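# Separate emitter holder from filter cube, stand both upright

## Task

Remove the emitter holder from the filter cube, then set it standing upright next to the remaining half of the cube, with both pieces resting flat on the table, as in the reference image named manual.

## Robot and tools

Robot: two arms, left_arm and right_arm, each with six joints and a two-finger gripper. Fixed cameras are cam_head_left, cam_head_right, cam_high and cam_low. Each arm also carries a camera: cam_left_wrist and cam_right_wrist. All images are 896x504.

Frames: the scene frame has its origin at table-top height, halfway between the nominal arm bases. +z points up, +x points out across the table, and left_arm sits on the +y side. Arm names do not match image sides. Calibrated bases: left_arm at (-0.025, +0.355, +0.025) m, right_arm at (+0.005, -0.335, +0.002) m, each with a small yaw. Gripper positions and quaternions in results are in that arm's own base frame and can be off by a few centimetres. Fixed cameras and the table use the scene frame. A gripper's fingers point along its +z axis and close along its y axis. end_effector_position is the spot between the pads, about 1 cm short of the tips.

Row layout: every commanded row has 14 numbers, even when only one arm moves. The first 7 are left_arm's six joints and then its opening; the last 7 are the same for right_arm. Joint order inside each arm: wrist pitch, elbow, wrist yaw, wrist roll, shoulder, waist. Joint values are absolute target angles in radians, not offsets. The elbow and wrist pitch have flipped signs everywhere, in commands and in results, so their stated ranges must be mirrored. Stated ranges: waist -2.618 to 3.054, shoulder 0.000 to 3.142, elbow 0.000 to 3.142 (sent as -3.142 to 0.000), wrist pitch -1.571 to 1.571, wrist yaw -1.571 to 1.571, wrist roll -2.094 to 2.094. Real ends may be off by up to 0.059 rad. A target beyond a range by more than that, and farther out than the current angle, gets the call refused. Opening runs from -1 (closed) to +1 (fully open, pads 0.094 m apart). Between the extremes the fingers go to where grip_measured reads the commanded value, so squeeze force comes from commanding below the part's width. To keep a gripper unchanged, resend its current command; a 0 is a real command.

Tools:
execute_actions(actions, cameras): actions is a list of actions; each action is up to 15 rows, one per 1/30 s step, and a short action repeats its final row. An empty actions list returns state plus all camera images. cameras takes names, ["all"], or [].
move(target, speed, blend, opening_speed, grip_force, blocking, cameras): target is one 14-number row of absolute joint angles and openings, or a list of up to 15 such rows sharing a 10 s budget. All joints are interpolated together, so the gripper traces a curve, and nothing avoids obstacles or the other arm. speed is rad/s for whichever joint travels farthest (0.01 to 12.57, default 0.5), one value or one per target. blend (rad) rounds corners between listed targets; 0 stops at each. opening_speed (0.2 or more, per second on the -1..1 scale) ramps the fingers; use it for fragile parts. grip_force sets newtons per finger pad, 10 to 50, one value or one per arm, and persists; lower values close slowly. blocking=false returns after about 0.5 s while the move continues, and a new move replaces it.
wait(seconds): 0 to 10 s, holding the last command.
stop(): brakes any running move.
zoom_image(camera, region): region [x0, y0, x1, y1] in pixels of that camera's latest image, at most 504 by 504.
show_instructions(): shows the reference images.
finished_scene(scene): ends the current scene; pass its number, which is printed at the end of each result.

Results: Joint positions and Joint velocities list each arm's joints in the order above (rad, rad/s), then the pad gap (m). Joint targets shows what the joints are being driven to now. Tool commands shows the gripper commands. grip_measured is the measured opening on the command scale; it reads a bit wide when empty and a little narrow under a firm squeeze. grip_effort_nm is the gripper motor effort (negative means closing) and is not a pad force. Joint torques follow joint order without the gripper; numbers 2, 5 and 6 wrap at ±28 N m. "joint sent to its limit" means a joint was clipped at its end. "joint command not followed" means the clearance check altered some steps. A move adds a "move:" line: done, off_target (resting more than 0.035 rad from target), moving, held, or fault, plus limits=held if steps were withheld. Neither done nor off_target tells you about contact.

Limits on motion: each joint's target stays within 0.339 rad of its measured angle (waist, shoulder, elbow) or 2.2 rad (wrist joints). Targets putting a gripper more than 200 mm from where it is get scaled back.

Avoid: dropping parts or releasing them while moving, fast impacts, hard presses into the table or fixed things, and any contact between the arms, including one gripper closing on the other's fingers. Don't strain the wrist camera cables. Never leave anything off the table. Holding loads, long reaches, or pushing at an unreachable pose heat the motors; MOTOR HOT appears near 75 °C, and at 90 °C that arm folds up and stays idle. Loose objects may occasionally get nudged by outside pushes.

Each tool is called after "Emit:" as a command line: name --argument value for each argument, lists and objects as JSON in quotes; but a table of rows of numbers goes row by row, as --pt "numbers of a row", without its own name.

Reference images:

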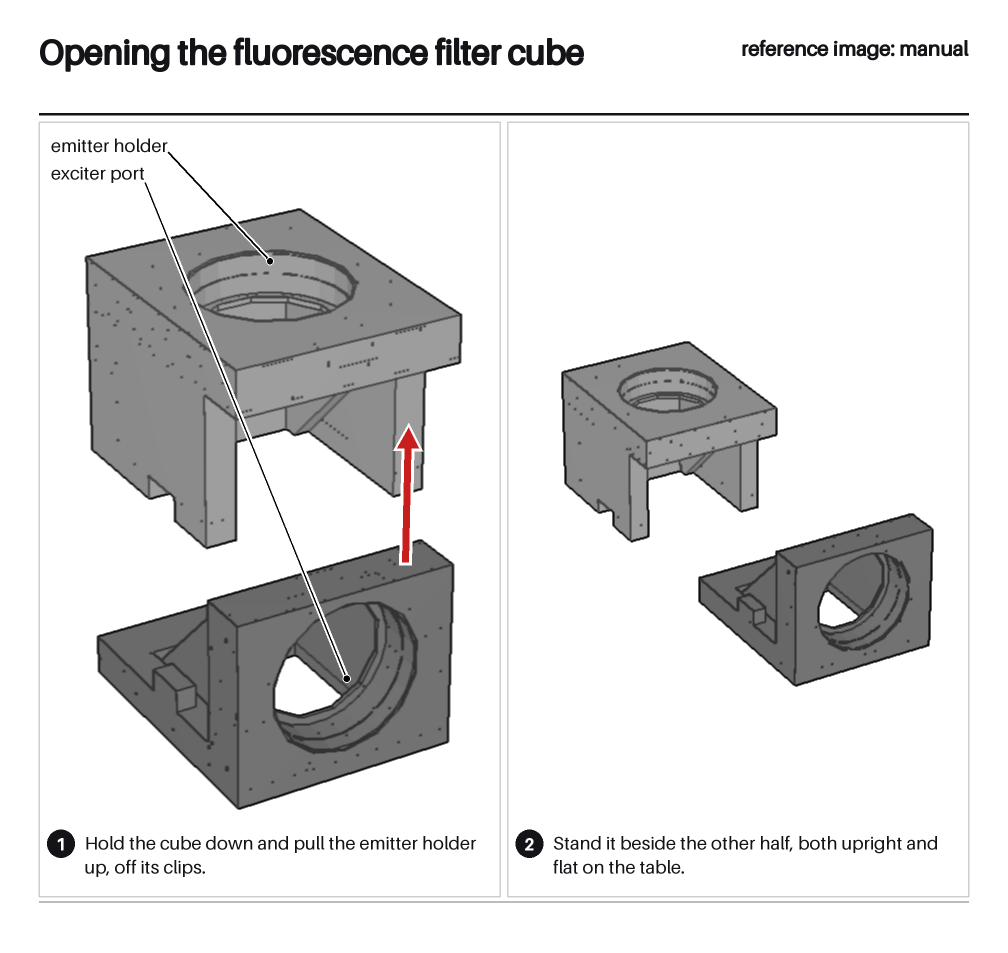

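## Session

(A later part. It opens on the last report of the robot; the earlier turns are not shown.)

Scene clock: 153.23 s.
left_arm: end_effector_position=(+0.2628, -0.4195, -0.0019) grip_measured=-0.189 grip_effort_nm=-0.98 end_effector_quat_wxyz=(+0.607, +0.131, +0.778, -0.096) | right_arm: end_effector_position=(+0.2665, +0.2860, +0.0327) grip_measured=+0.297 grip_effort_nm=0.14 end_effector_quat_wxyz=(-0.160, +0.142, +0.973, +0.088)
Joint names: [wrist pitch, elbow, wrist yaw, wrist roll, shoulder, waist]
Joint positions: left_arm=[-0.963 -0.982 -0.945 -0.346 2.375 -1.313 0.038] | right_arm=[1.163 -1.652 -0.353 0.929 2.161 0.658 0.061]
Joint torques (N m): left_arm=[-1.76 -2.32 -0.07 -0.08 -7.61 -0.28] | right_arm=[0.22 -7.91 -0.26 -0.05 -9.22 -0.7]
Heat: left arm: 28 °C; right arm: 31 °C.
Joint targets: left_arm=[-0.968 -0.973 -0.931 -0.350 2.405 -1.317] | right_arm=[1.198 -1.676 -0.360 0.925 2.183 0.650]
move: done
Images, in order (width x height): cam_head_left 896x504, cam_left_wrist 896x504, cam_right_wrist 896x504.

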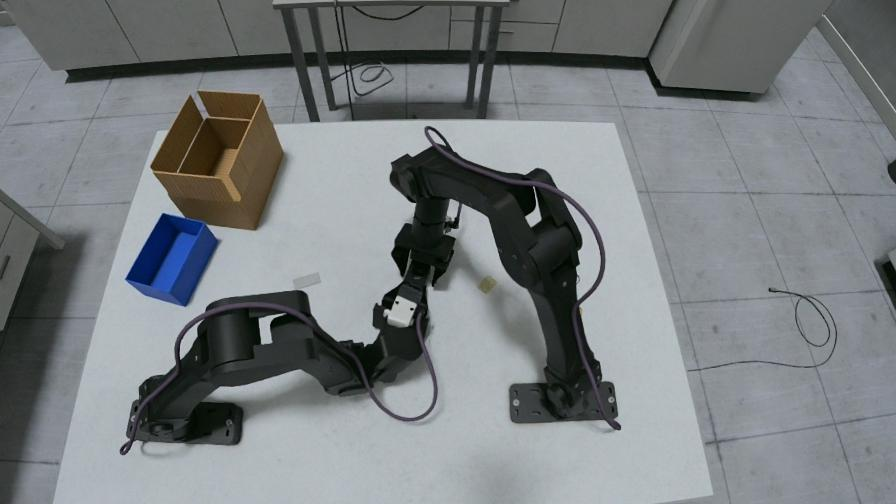

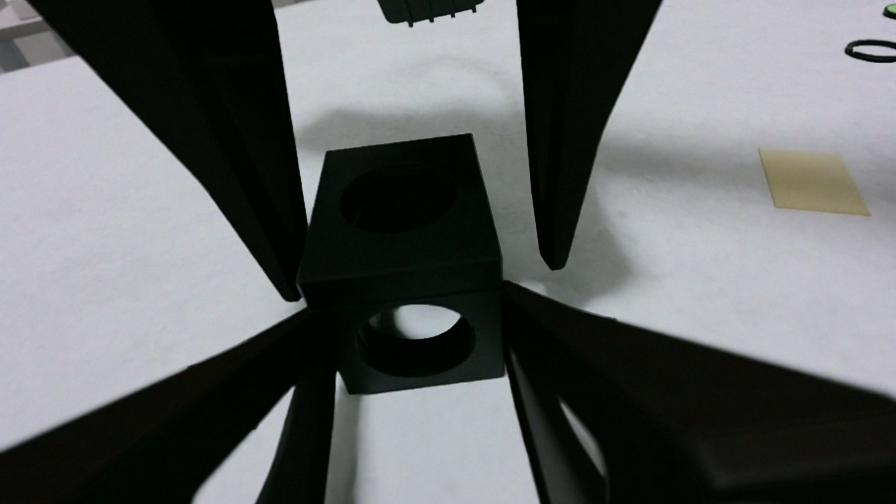

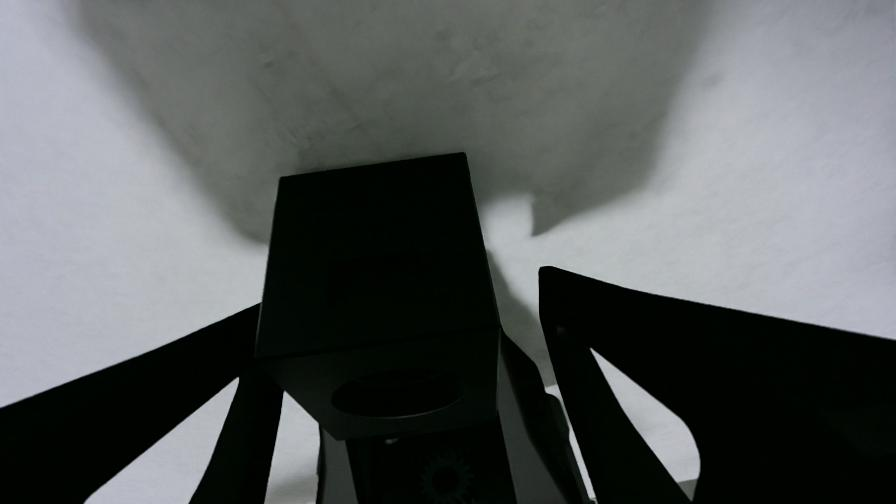

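Emit:
move --pt "-0.968 -0.973 -0.931 -0.350 2.4046 -1.317 -0.35 1.198 -1.676 -0.360 0.925 2.183 0.650 -0.11" --pt "-0.968 -0.973 -0.931 -0.350 2.4046 -1.317 -0.35 1.198 -1.676 -0.360 0.925 2.183 0.650 -0.36" --speed 0.2 --opening_speed 0.5 --cameras '["cam_left_wrist", "cam_right_wrist"]'

Emit:
zoom_image --camera "cam_left_wrist" --region '[230, 100, 590, 420]'

Scene clock: 157.77 s.
left_arm: end_effector_position=(+0.2622, -0.4212, -0.0020) grip_measured=-0.189 grip_effort_nm=-0.98 end_effector_quat_wxyz=(+0.606, +0.133, +0.778, -0.101) | right_arm: end_effector_position=(+0.2663, +0.2863, +0.0329) grip_measured=-0.176 grip_effort_nm=-1.02 end_effector_quat_wxyz=(-0.161, +0.141, +0.973, +0.088)
Joint names: [wrist pitch, elbow, wrist yaw, wrist roll, shoulder, waist]
Joint positions: left_arm=[-0.966 -0.982 -0.935 -0.346 2.375 -1.313 0.038] | right_arm=[1.163 -1.652 -0.355 0.928 2.161 0.658 0.039]
Joint torques (N m): left_arm=[-1.73 -2.32 -0.17 -0.07 -7.61 -0.29] | right_arm=[0.24 -7.9 -0.27 -0.03 -9.18 -0.7]
Heat: left arm: 28 °C; right arm: 30 °C.
Joint targets: left_arm=[-0.968 -0.973 -0.931 -0.350 2.405 -1.317] | right_arm=[1.198 -1.676 -0.360 0.925 2.183 0.650]
move: done
Images, in order (width x height): cam_left_wrist 896x504, cam_right_wrist 896x504.

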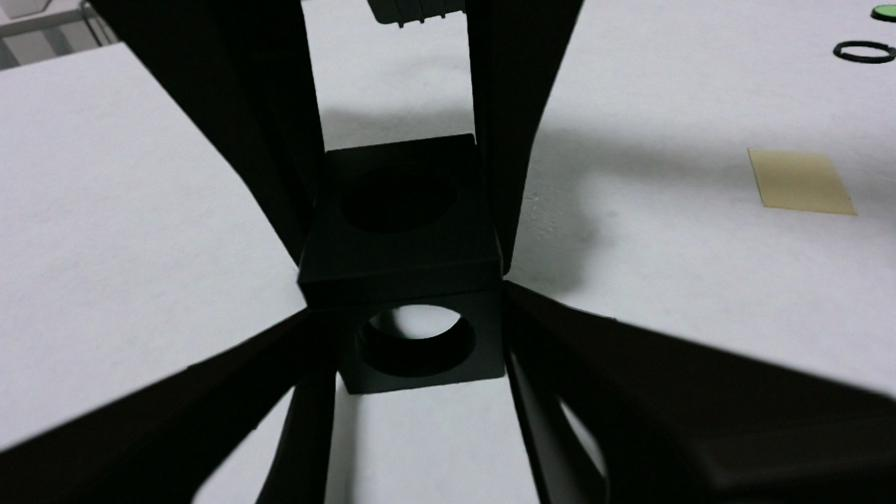

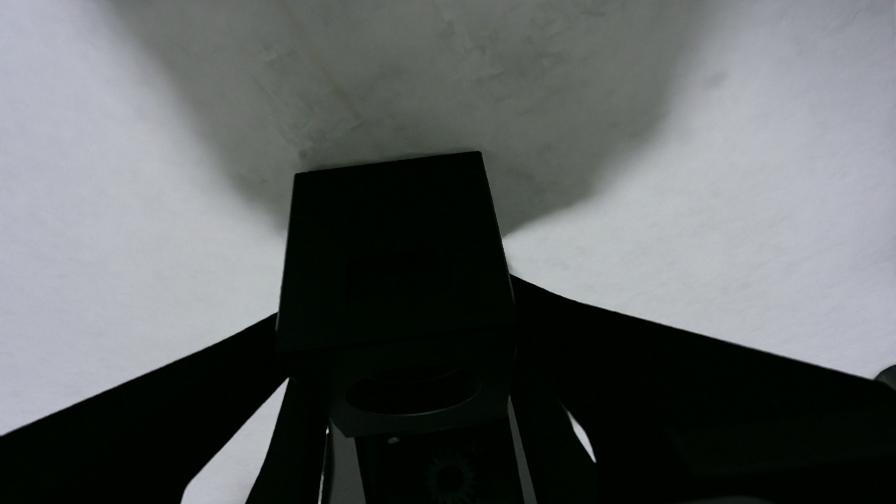

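Scaled by 1.400 from the camera's 896x504 image, which has a finer 1280x720 frame.

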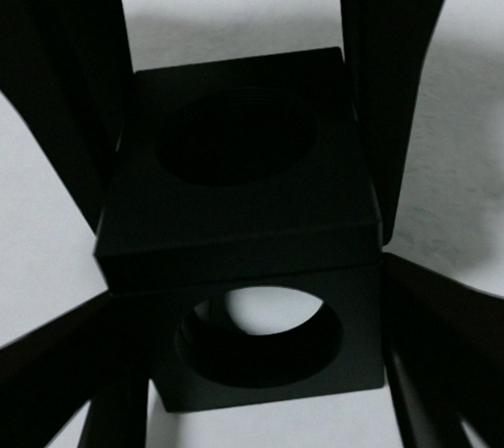

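Emit:
move --pt "-0.58 -0.973 -0.931 -0.350 2.44 -1.317 -0.35 1.198 -1.676 -0.360 0.925 2.13 0.650 -0.36" --pt "-0.50 -0.973 -0.931 -0.350 2.45 -1.317 -0.35 1.31 -1.715 -0.47 0.925 2.044 0.650 -0.36" --pt "-0.42 -0.973 -0.931 -0.350 2.46 -1.317 -0.35 1.36 -1.735 -0.52 0.925 2.004 0.650 -0.36" --speed '[0.2, 0.08, 0.05]' --blend '[0.02, 0.02, 0]' --cameras '["cam_left_wrist", "cam_right_wrist"]'

Emit:
zoom_image --camera "cam_left_wrist" --region '[230, 100, 590, 420]'

Scene clock: 163.67 s.
left_arm: end_effector_position=(+0.2642, -0.4076, -0.0083) grip_measured=-0.189 grip_effort_nm=-0.98 end_effector_quat_wxyz=(+0.597, +0.138, +0.790, -0.027) | right_arm: end_effector_position=(+0.2683, +0.2945, +0.0408) grip_measured=-0.176 grip_effort_nm=-1.02 end_effector_quat_wxyz=(-0.157, +0.106, +0.975, +0.115)
Joint names: [wrist pitch, elbow, wrist yaw, wrist roll, shoulder, waist]
Joint positions: left_arm=[-0.745 -1.028 -1.028 -0.386 2.356 -1.321 0.038] | right_arm=[1.154 -1.664 -0.387 0.859 2.152 0.658 0.039]
Joint torques (N m): left_arm=[1.78 0.98 0.74 0.38 -2.59 0.35] | right_arm=[1.86 -12.75 -1.81 0.65 -23.68 -0.77]
Heat: left arm: 28 °C; right arm: 31 °C.
Joint targets: left_arm=[-0.420 -0.973 -0.931 -0.350 2.460 -1.317] | right_arm=[1.360 -1.735 -0.520 0.925 2.004 0.650]
move: off_target (left_arm, right_arm); left_arm: the wrist pitch is farthest, 0.325 rad from its target; right_arm: the wrist pitch is farthest, 0.206 rad from its target
Images, in order (width x height): cam_left_wrist 896x504, cam_right_wrist 896x504.

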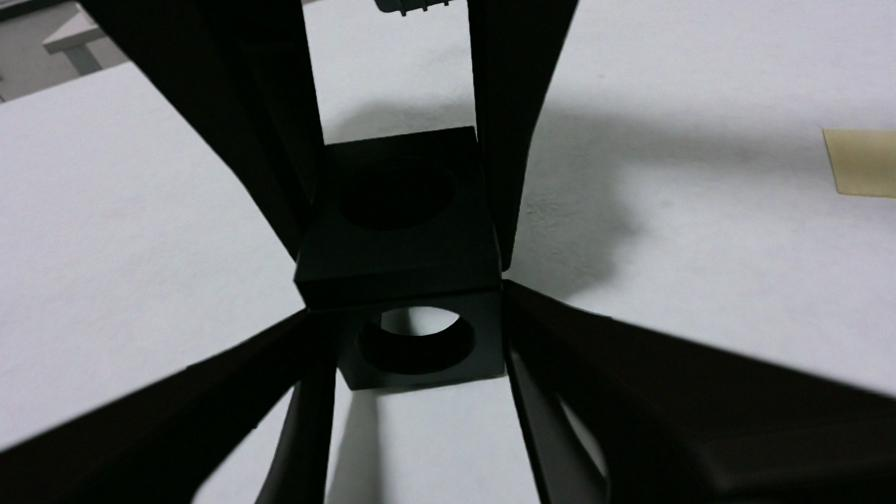

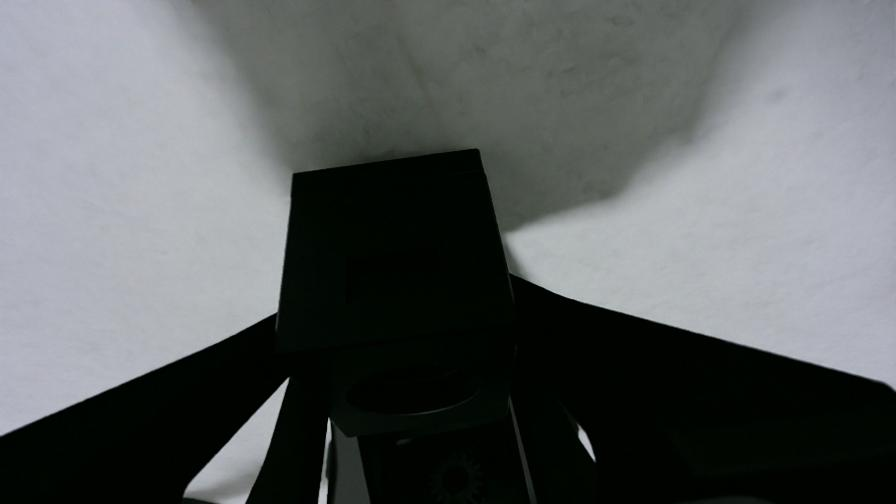

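Scaled by 1.400 from the camera's 896x504 image, which has a finer 1280x720 frame.

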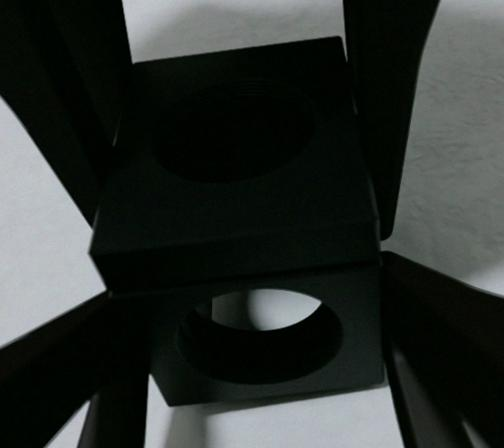

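Emit:
move --pt "-0.30 -0.90 -0.95 -0.350 2.53 -1.317 -0.35 1.36 -1.735 -0.52 0.925 2.004 0.650 -0.36" --pt "-0.22 -0.87 -0.95 -0.350 2.55 -1.317 -0.35 1.43 -1.772 -0.62 0.925 1.955 0.650 -0.36" --speed '[0.15, 0.05]' --blend '[0.02, 0]' --cameras '["cam_left_wrist", "cam_right_wrist", "cam_head_left"]'

Emit:
zoom_image --camera "cam_left_wrist" --region '[230, 100, 590, 420]'

Scene clock: 168.27 s.
left_arm: end_effector_position=(+0.2622, -0.3965, -0.0163) grip_measured=-0.189 grip_effort_nm=-0.98 end_effector_quat_wxyz=(+0.594, +0.128, +0.794, -0.018) | right_arm: end_effector_position=(+0.2286, +0.3031, +0.1360) grip_measured=-0.176 grip_effort_nm=-1.02 end_effector_quat_wxyz=(-0.234, +0.137, +0.945, +0.183)
Joint names: [wrist pitch, elbow, wrist yaw, wrist roll, shoulder, waist]
Joint positions: left_arm=[-0.726 -1.007 -1.048 -0.433 2.361 -1.324 0.038] | right_arm=[1.391 -1.745 -0.599 0.916 2.001 0.651 0.039]
Joint torques (N m): left_arm=[3.45 7.06 0.66 0.89 2.99 0.5] | right_arm=[0.24 -8.44 -0.61 0.08 -13.79 -0.06]
Heat: left arm: 31 °C; right arm: 33 °C.
Joint targets: left_arm=[-0.246 -0.877 -0.955 -0.354 2.540 -1.317] | right_arm=[1.430 -1.772 -0.620 0.925 1.955 0.650]
move: off_target (left_arm, right_arm); left_arm: the wrist pitch is farthest, 0.506 rad from its target; right_arm: the shoulder is farthest, 0.046 rad from its target
Images, in order (width x height): cam_head_left 896x504, cam_left_wrist 896x504, cam_right_wrist 896x504.

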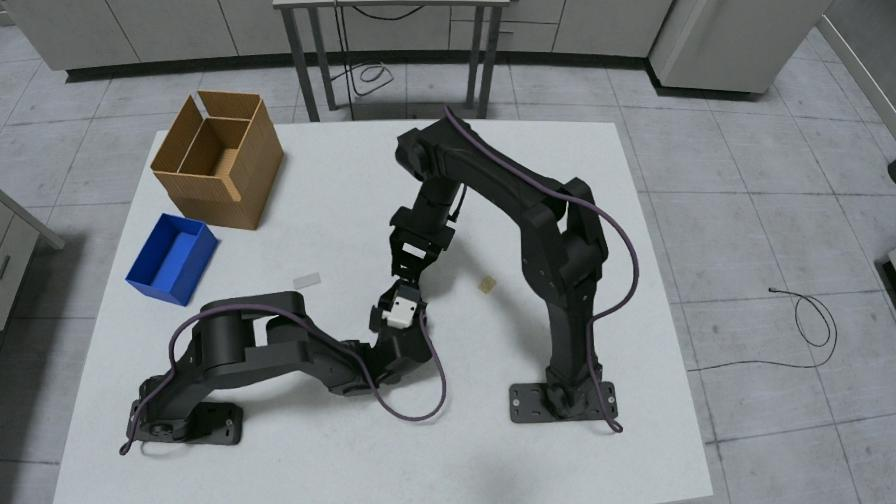

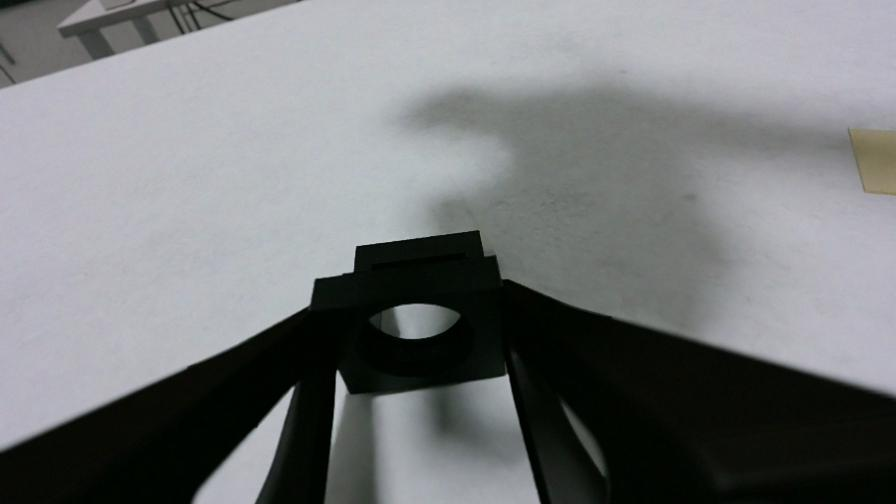

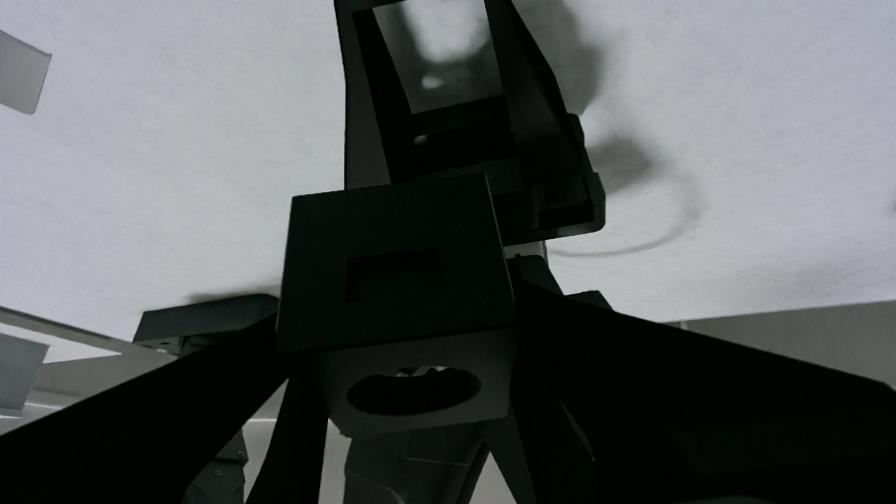

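Scaled by 1.400 from the camera's 896x504 image, which has a finer 1280x720 frame.

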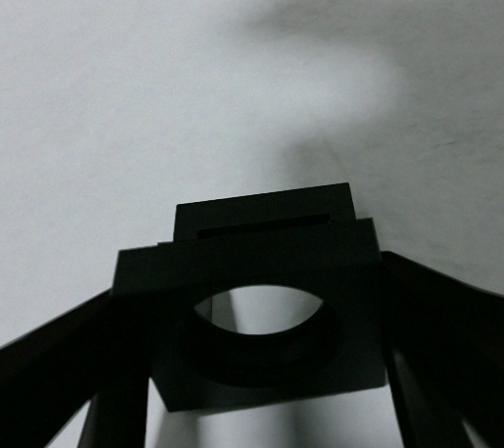

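Emit:
move --target '[-0.74, -1.007, -1.048, -0.433, 2.373, -1.322, -0.35, 1.378, -1.840, -0.345, 0.928, 2.13, 0.398, -0.36]' --speed 0.4 --cameras '["cam_left_wrist", "cam_right_wrist", "cam_head_left", "cam_low"]'

Emit:
zoom_image --camera "cam_low" --region '[410, 220, 510, 295]'

Emit:
zoom_image --camera "cam_left_wrist" --region '[230, 100, 590, 420]'

Scene clock: 174.27 s.
left_arm: end_effector_position=(+0.2642, -0.4023, -0.0031) grip_measured=-0.189 grip_effort_nm=-0.98 end_effector_quat_wxyz=(+0.608, +0.099, +0.787, -0.045) | right_arm: end_effector_position=(+0.3313, +0.2075, +0.0901) grip_measured=-0.176 grip_effort_nm=-1.02 end_effector_quat_wxyz=(-0.142, +0.260, +0.949, +0.109)
Joint names: [wrist pitch, elbow, wrist yaw, wrist roll, shoulder, waist]
Joint positions: left_arm=[-0.79 -1.011 -1.061 -0.445 2.355 -1.325 0.038] | right_arm=[1.361 -1.812 -0.347 0.918 2.115 0.399 0.039]
Joint torques (N m): left_arm=[-1.09 -2.84 -0.15 0.11 -8.43 0.31] | right_arm=[0.07 -8.55 -0.23 0.07 -9.46 -0.17]
Heat: left arm: 34 °C; right arm: 33 °C.
Joint targets: left_arm=[-0.740 -1.007 -1.048 -0.433 2.373 -1.322] | right_arm=[1.378 -1.840 -0.345 0.928 2.130 0.398]
move: off_target (left_arm); left_arm: the wrist pitch is farthest, 0.050 rad from its target
Images, in order (width x height): cam_head_left 896x504, cam_low 896x504, cam_left_wrist 896x504, cam_right_wrist 896x504.

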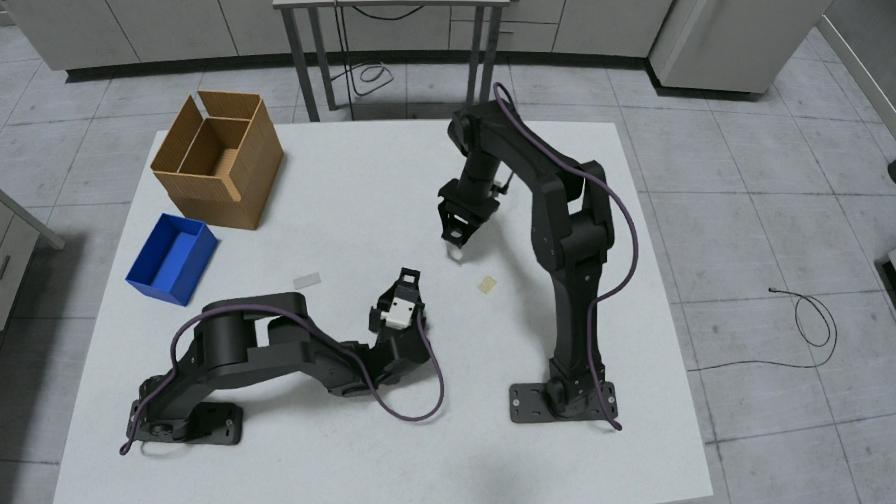

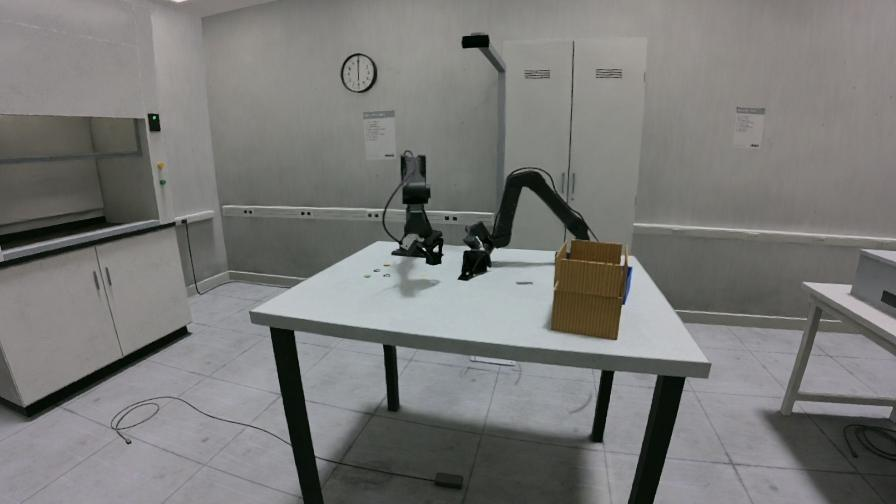

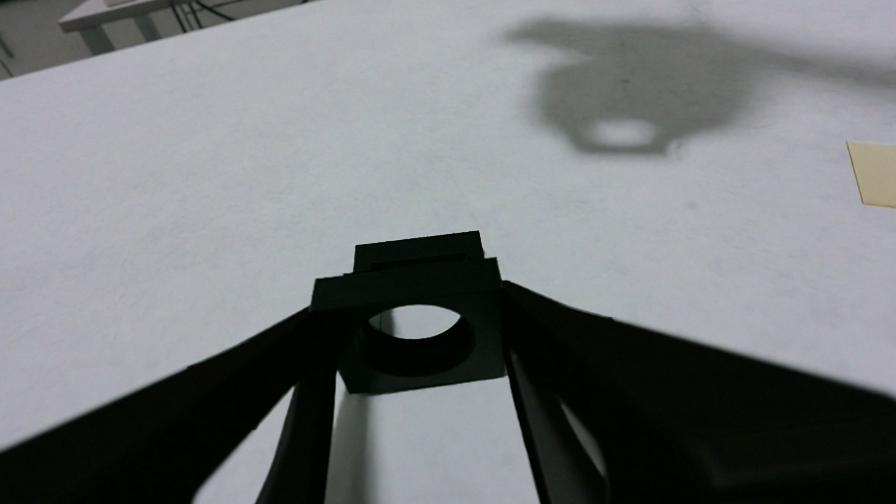

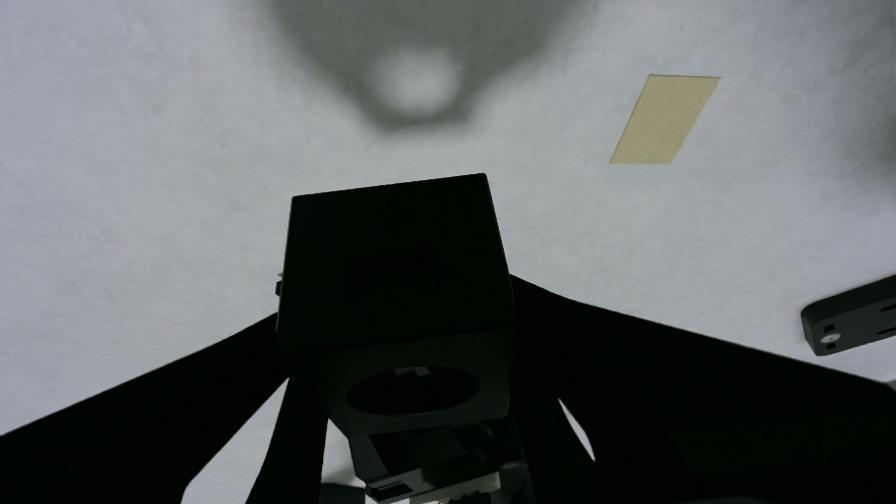

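Scaled by 5.040 from the camera's 896x504 image, which has a finer 1280x720 frame.

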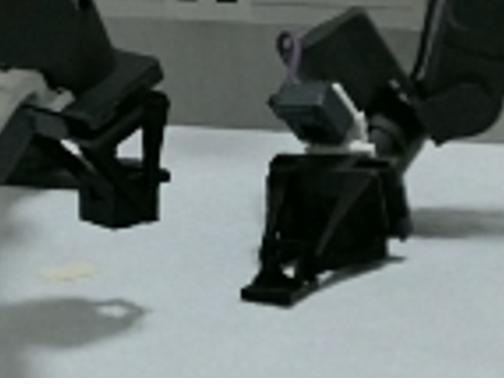

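Scaled by 1.400 from the camera's 896x504 image, which has a finer 1280x720 frame.

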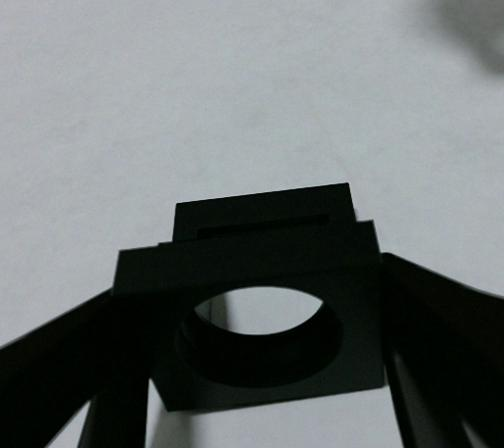

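Emit:
move --pt "-0.74 -1.007 -1.048 -0.433 2.373 -1.322 0.5 1.378 -1.840 -0.345 0.928 2.13 0.398 -0.36" --pt "-0.455 -0.945 -1.216 -0.797 2.224 -1.5246 0.5 1.186 -1.654 -0.345 0.928 2.176 0.398 -0.36" --speed '[0.3, 0.3]' --opening_speed 0.7 --cameras '["cam_left_wrist", "cam_right_wrist", "cam_head_left", "cam_low"]'

Emit:
zoom_image --camera "cam_low" --region '[410, 220, 510, 295]'

Emit:
zoom_image --camera "cam_head_left" --region '[380, 160, 520, 320]'

Scene clock: 179.10 s.
left_arm: end_effector_position=(+0.1885, -0.3920, +0.0002) grip_measured=+0.498 grip_effort_nm=0.14 end_effector_quat_wxyz=(+0.601, +0.089, +0.792, -0.057) | right_arm: end_effector_position=(+0.3322, +0.2077, +0.0352) grip_measured=-0.176 grip_effort_nm=-1.02 end_effector_quat_wxyz=(-0.144, +0.261, +0.949, +0.107)
Joint names: [wrist pitch, elbow, wrist yaw, wrist roll, shoulder, waist]
Joint positions: left_arm=[-0.472 -0.954 -1.199 -0.784 2.262 -1.522 0.07] | right_arm=[1.171 -1.662 -0.347 0.918 2.16 0.399 0.039]
Joint torques (N m): left_arm=[-1.15 -2.44 -0.55 -0.18 -11.85 -0.21] | right_arm=[0.05 -4.89 -0.21 0.08 -9.54 -0.13]
Heat: left arm: 32 °C; right arm: 32 °C.
Joint targets: left_arm=[-0.455 -0.945 -1.216 -0.797 2.224 -1.525] | right_arm=[1.186 -1.654 -0.345 0.928 2.176 0.398]
move: off_target (left_arm); left_arm: the shoulder is farthest, 0.038 rad from its target
Images, in order (width x height): cam_head_left 896x504, cam_low 896x504, cam_left_wrist 896x504, cam_right_wrist 896x504.

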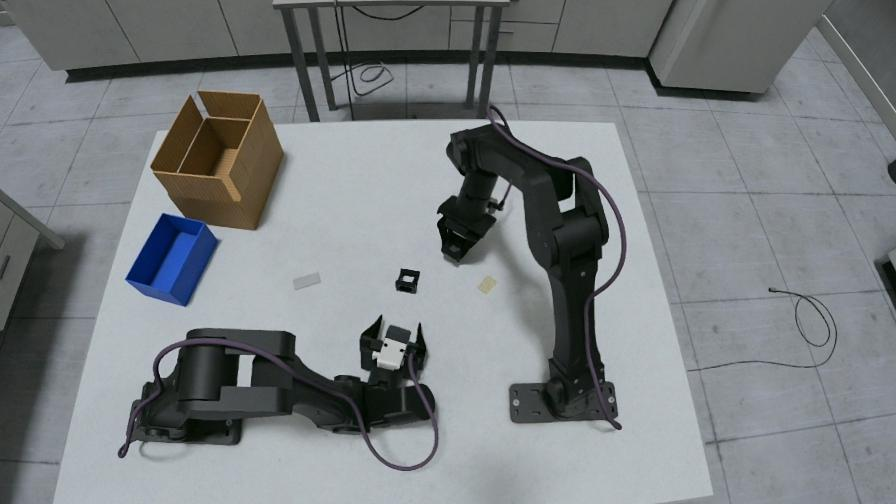

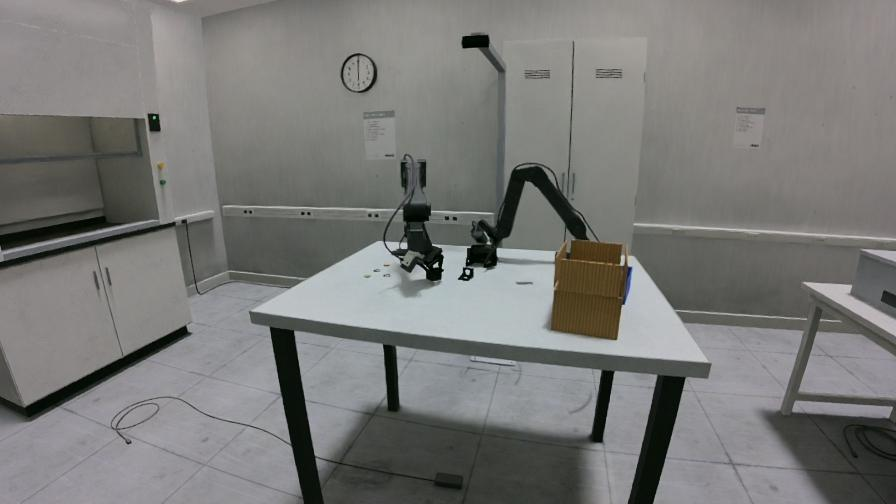

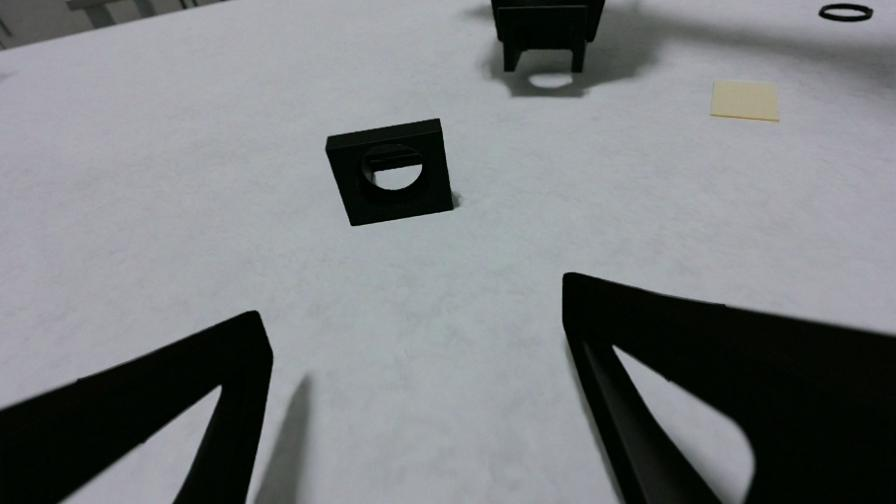

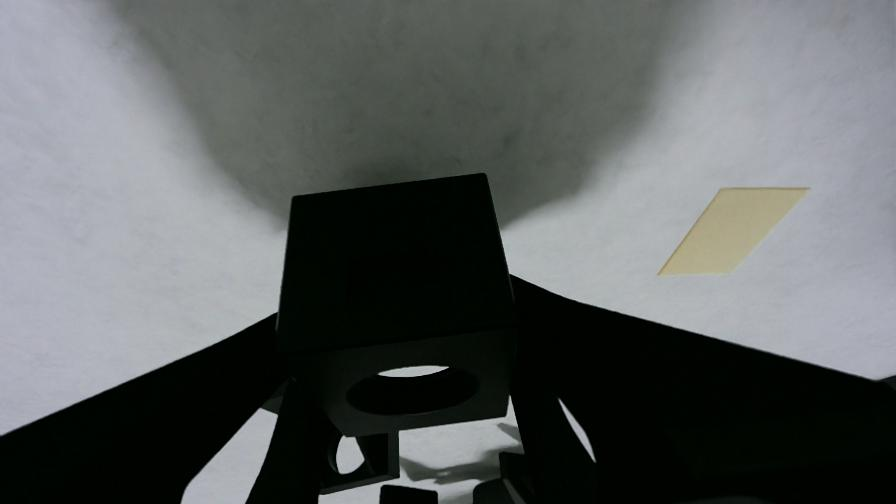

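Scaled by 5.040 from the camera's 896x504 image, which has a finer 1280x720 frame.

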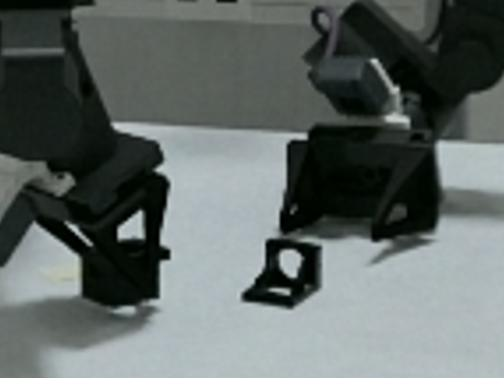

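Scaled by 3.150 from the camera's 896x504 image, which has a finer 1280x720 frame.

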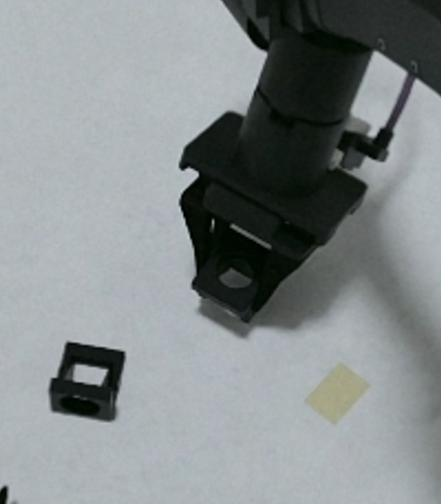

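Emit:
move --target '[-0.455, -0.945, -1.216, -0.797, 2.224, -1.525, 0.5, 1.152, -1.631, -0.345, 0.928, 2.191, 0.398, -0.36]' --speed 0.06 --cameras '["cam_left_wrist", "cam_low", "cam_right_wrist"]'

Emit:
zoom_image --camera "cam_left_wrist" --region '[440, 0, 660, 140]'

Emit:
zoom_image --camera "cam_low" --region '[410, 220, 510, 295]'

Scene clock: 180.43 s.
left_arm: end_effector_position=(+0.1885, -0.3919, +0.0002) grip_measured=+0.498 grip_effort_nm=0.14 end_effector_quat_wxyz=(+0.602, +0.089, +0.792, -0.057) | right_arm: end_effector_position=(+0.3315, +0.2074, +0.0253) grip_measured=-0.176 grip_effort_nm=-1.02 end_effector_quat_wxyz=(-0.145, +0.261, +0.948, +0.105)
Joint names: [wrist pitch, elbow, wrist yaw, wrist roll, shoulder, waist]
Joint positions: left_arm=[-0.471 -0.954 -1.199 -0.785 2.262 -1.522 0.07] | right_arm=[1.141 -1.64 -0.347 0.919 2.172 0.399 0.039]
Joint torques (N m): left_arm=[-1.16 -2.39 -0.57 -0.16 -11.86 -0.21] | right_arm=[0.02 -4.66 -0.2 0.08 -9.4 -0.16]
Heat: left arm: 32 °C; right arm: 32 °C.
Joint targets: left_arm=[-0.455 -0.945 -1.216 -0.797 2.224 -1.525] | right_arm=[1.152 -1.631 -0.345 0.928 2.191 0.398]
move: off_target (left_arm); left_arm: the shoulder is farthest, 0.038 rad from its target
Images, in order (width x height): cam_low 896x504, cam_left_wrist 896x504, cam_right_wrist 896x504.

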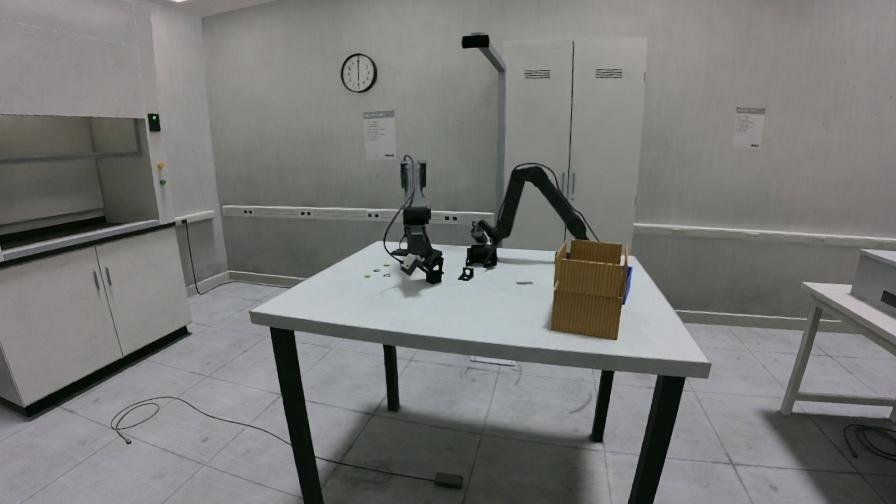

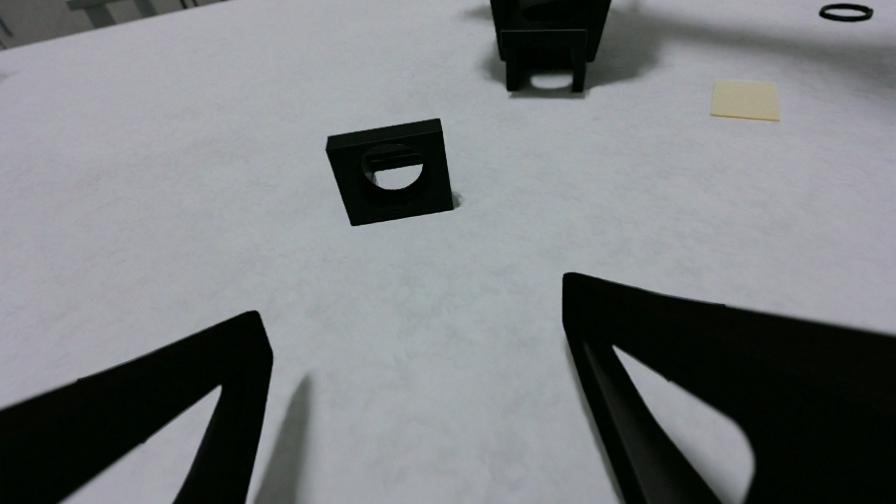

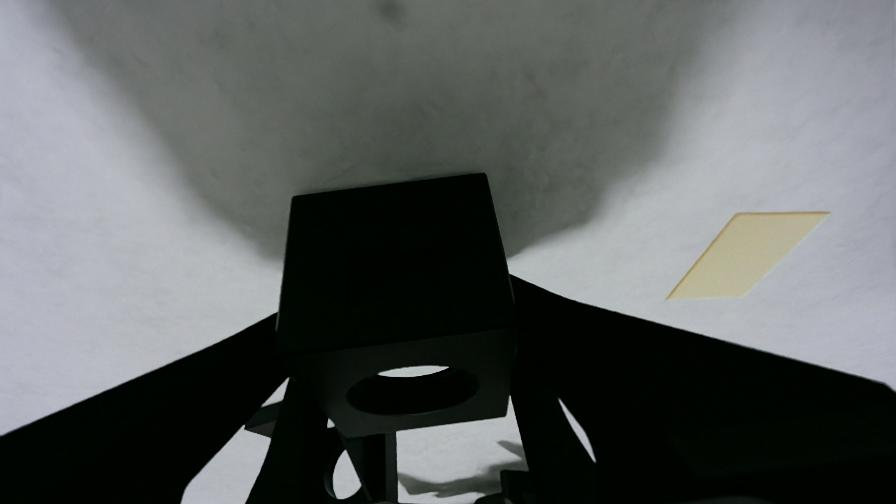

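Scaled by 2.291 from the camera's 896x504 image, which has a finer 1280x720 frame.

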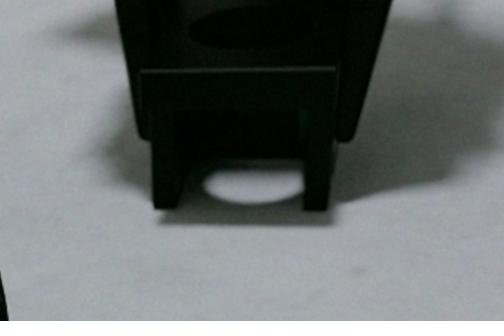

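Scaled by 5.040 from the camera's 896x504 image, which has a finer 1280x720 frame.

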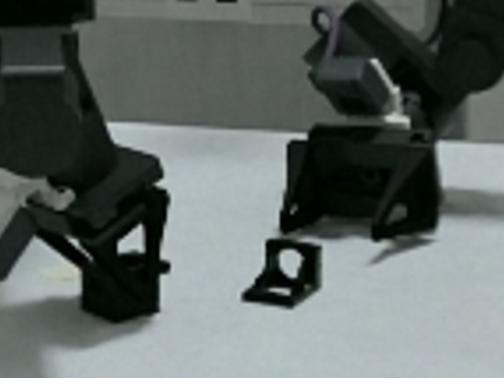

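Emit:
move --target '[-0.455, -0.945, -1.216, -0.797, 2.224, -1.525, 0.5, 1.140, -1.622, -0.345, 0.928, 2.197, 0.398, -0.36]' --speed 0.04 --cameras '["cam_left_wrist"]'

Emit:
zoom_image --camera "cam_left_wrist" --region '[440, 0, 660, 140]'

Scene clock: 181.67 s.
left_arm: end_effector_position=(+0.1885, -0.3919, +0.0002) grip_measured=+0.498 grip_effort_nm=0.13 end_effector_quat_wxyz=(+0.602, +0.089, +0.792, -0.057) | right_arm: end_effector_position=(+0.3313, +0.2077, +0.0249) grip_measured=-0.176 grip_effort_nm=-1.02 end_effector_quat_wxyz=(-0.146, +0.262, +0.948, +0.106)
Joint names: [wrist pitch, elbow, wrist yaw, wrist roll, shoulder, waist]
Joint positions: left_arm=[-0.471 -0.954 -1.199 -0.785 2.262 -1.522 0.07] | right_arm=[1.14 -1.638 -0.348 0.92 2.172 0.399 0.039]
Joint torques (N m): left_arm=[-1.17 -2.37 -0.6 -0.17 -11.86 -0.27] | right_arm=[-0.08 -4.04 -0.16 0.06 -8.96 -0.17]
Heat: left arm: 32 °C; right arm: 32 °C.
Joint targets: left_arm=[-0.455 -0.945 -1.216 -0.797 2.224 -1.525] | right_arm=[1.140 -1.622 -0.345 0.928 2.197 0.398]
move: off_target (left_arm); left_arm: the shoulder is farthest, 0.038 rad from its target
Images, in order (width x height): cam_left_wrist 896x504.

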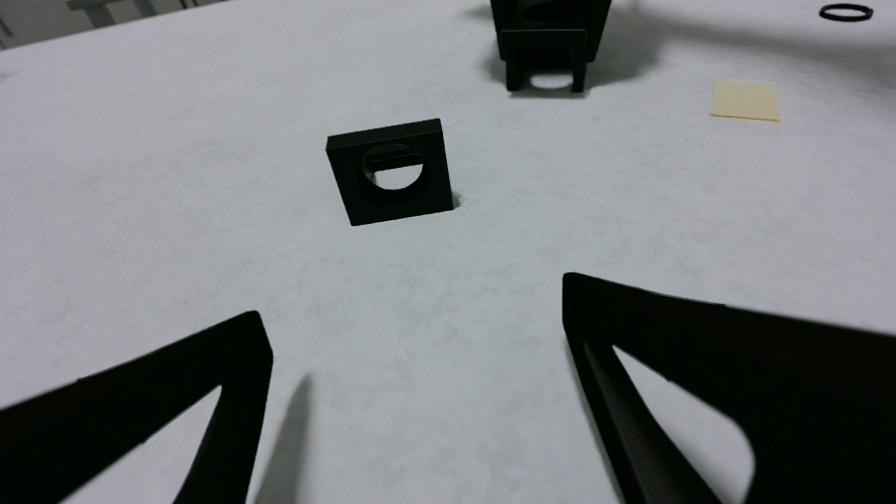

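Scaled by 2.291 from the camera's 896x504 image, which has a finer 1280x720 frame.

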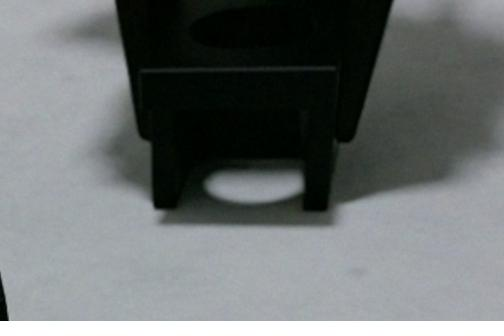

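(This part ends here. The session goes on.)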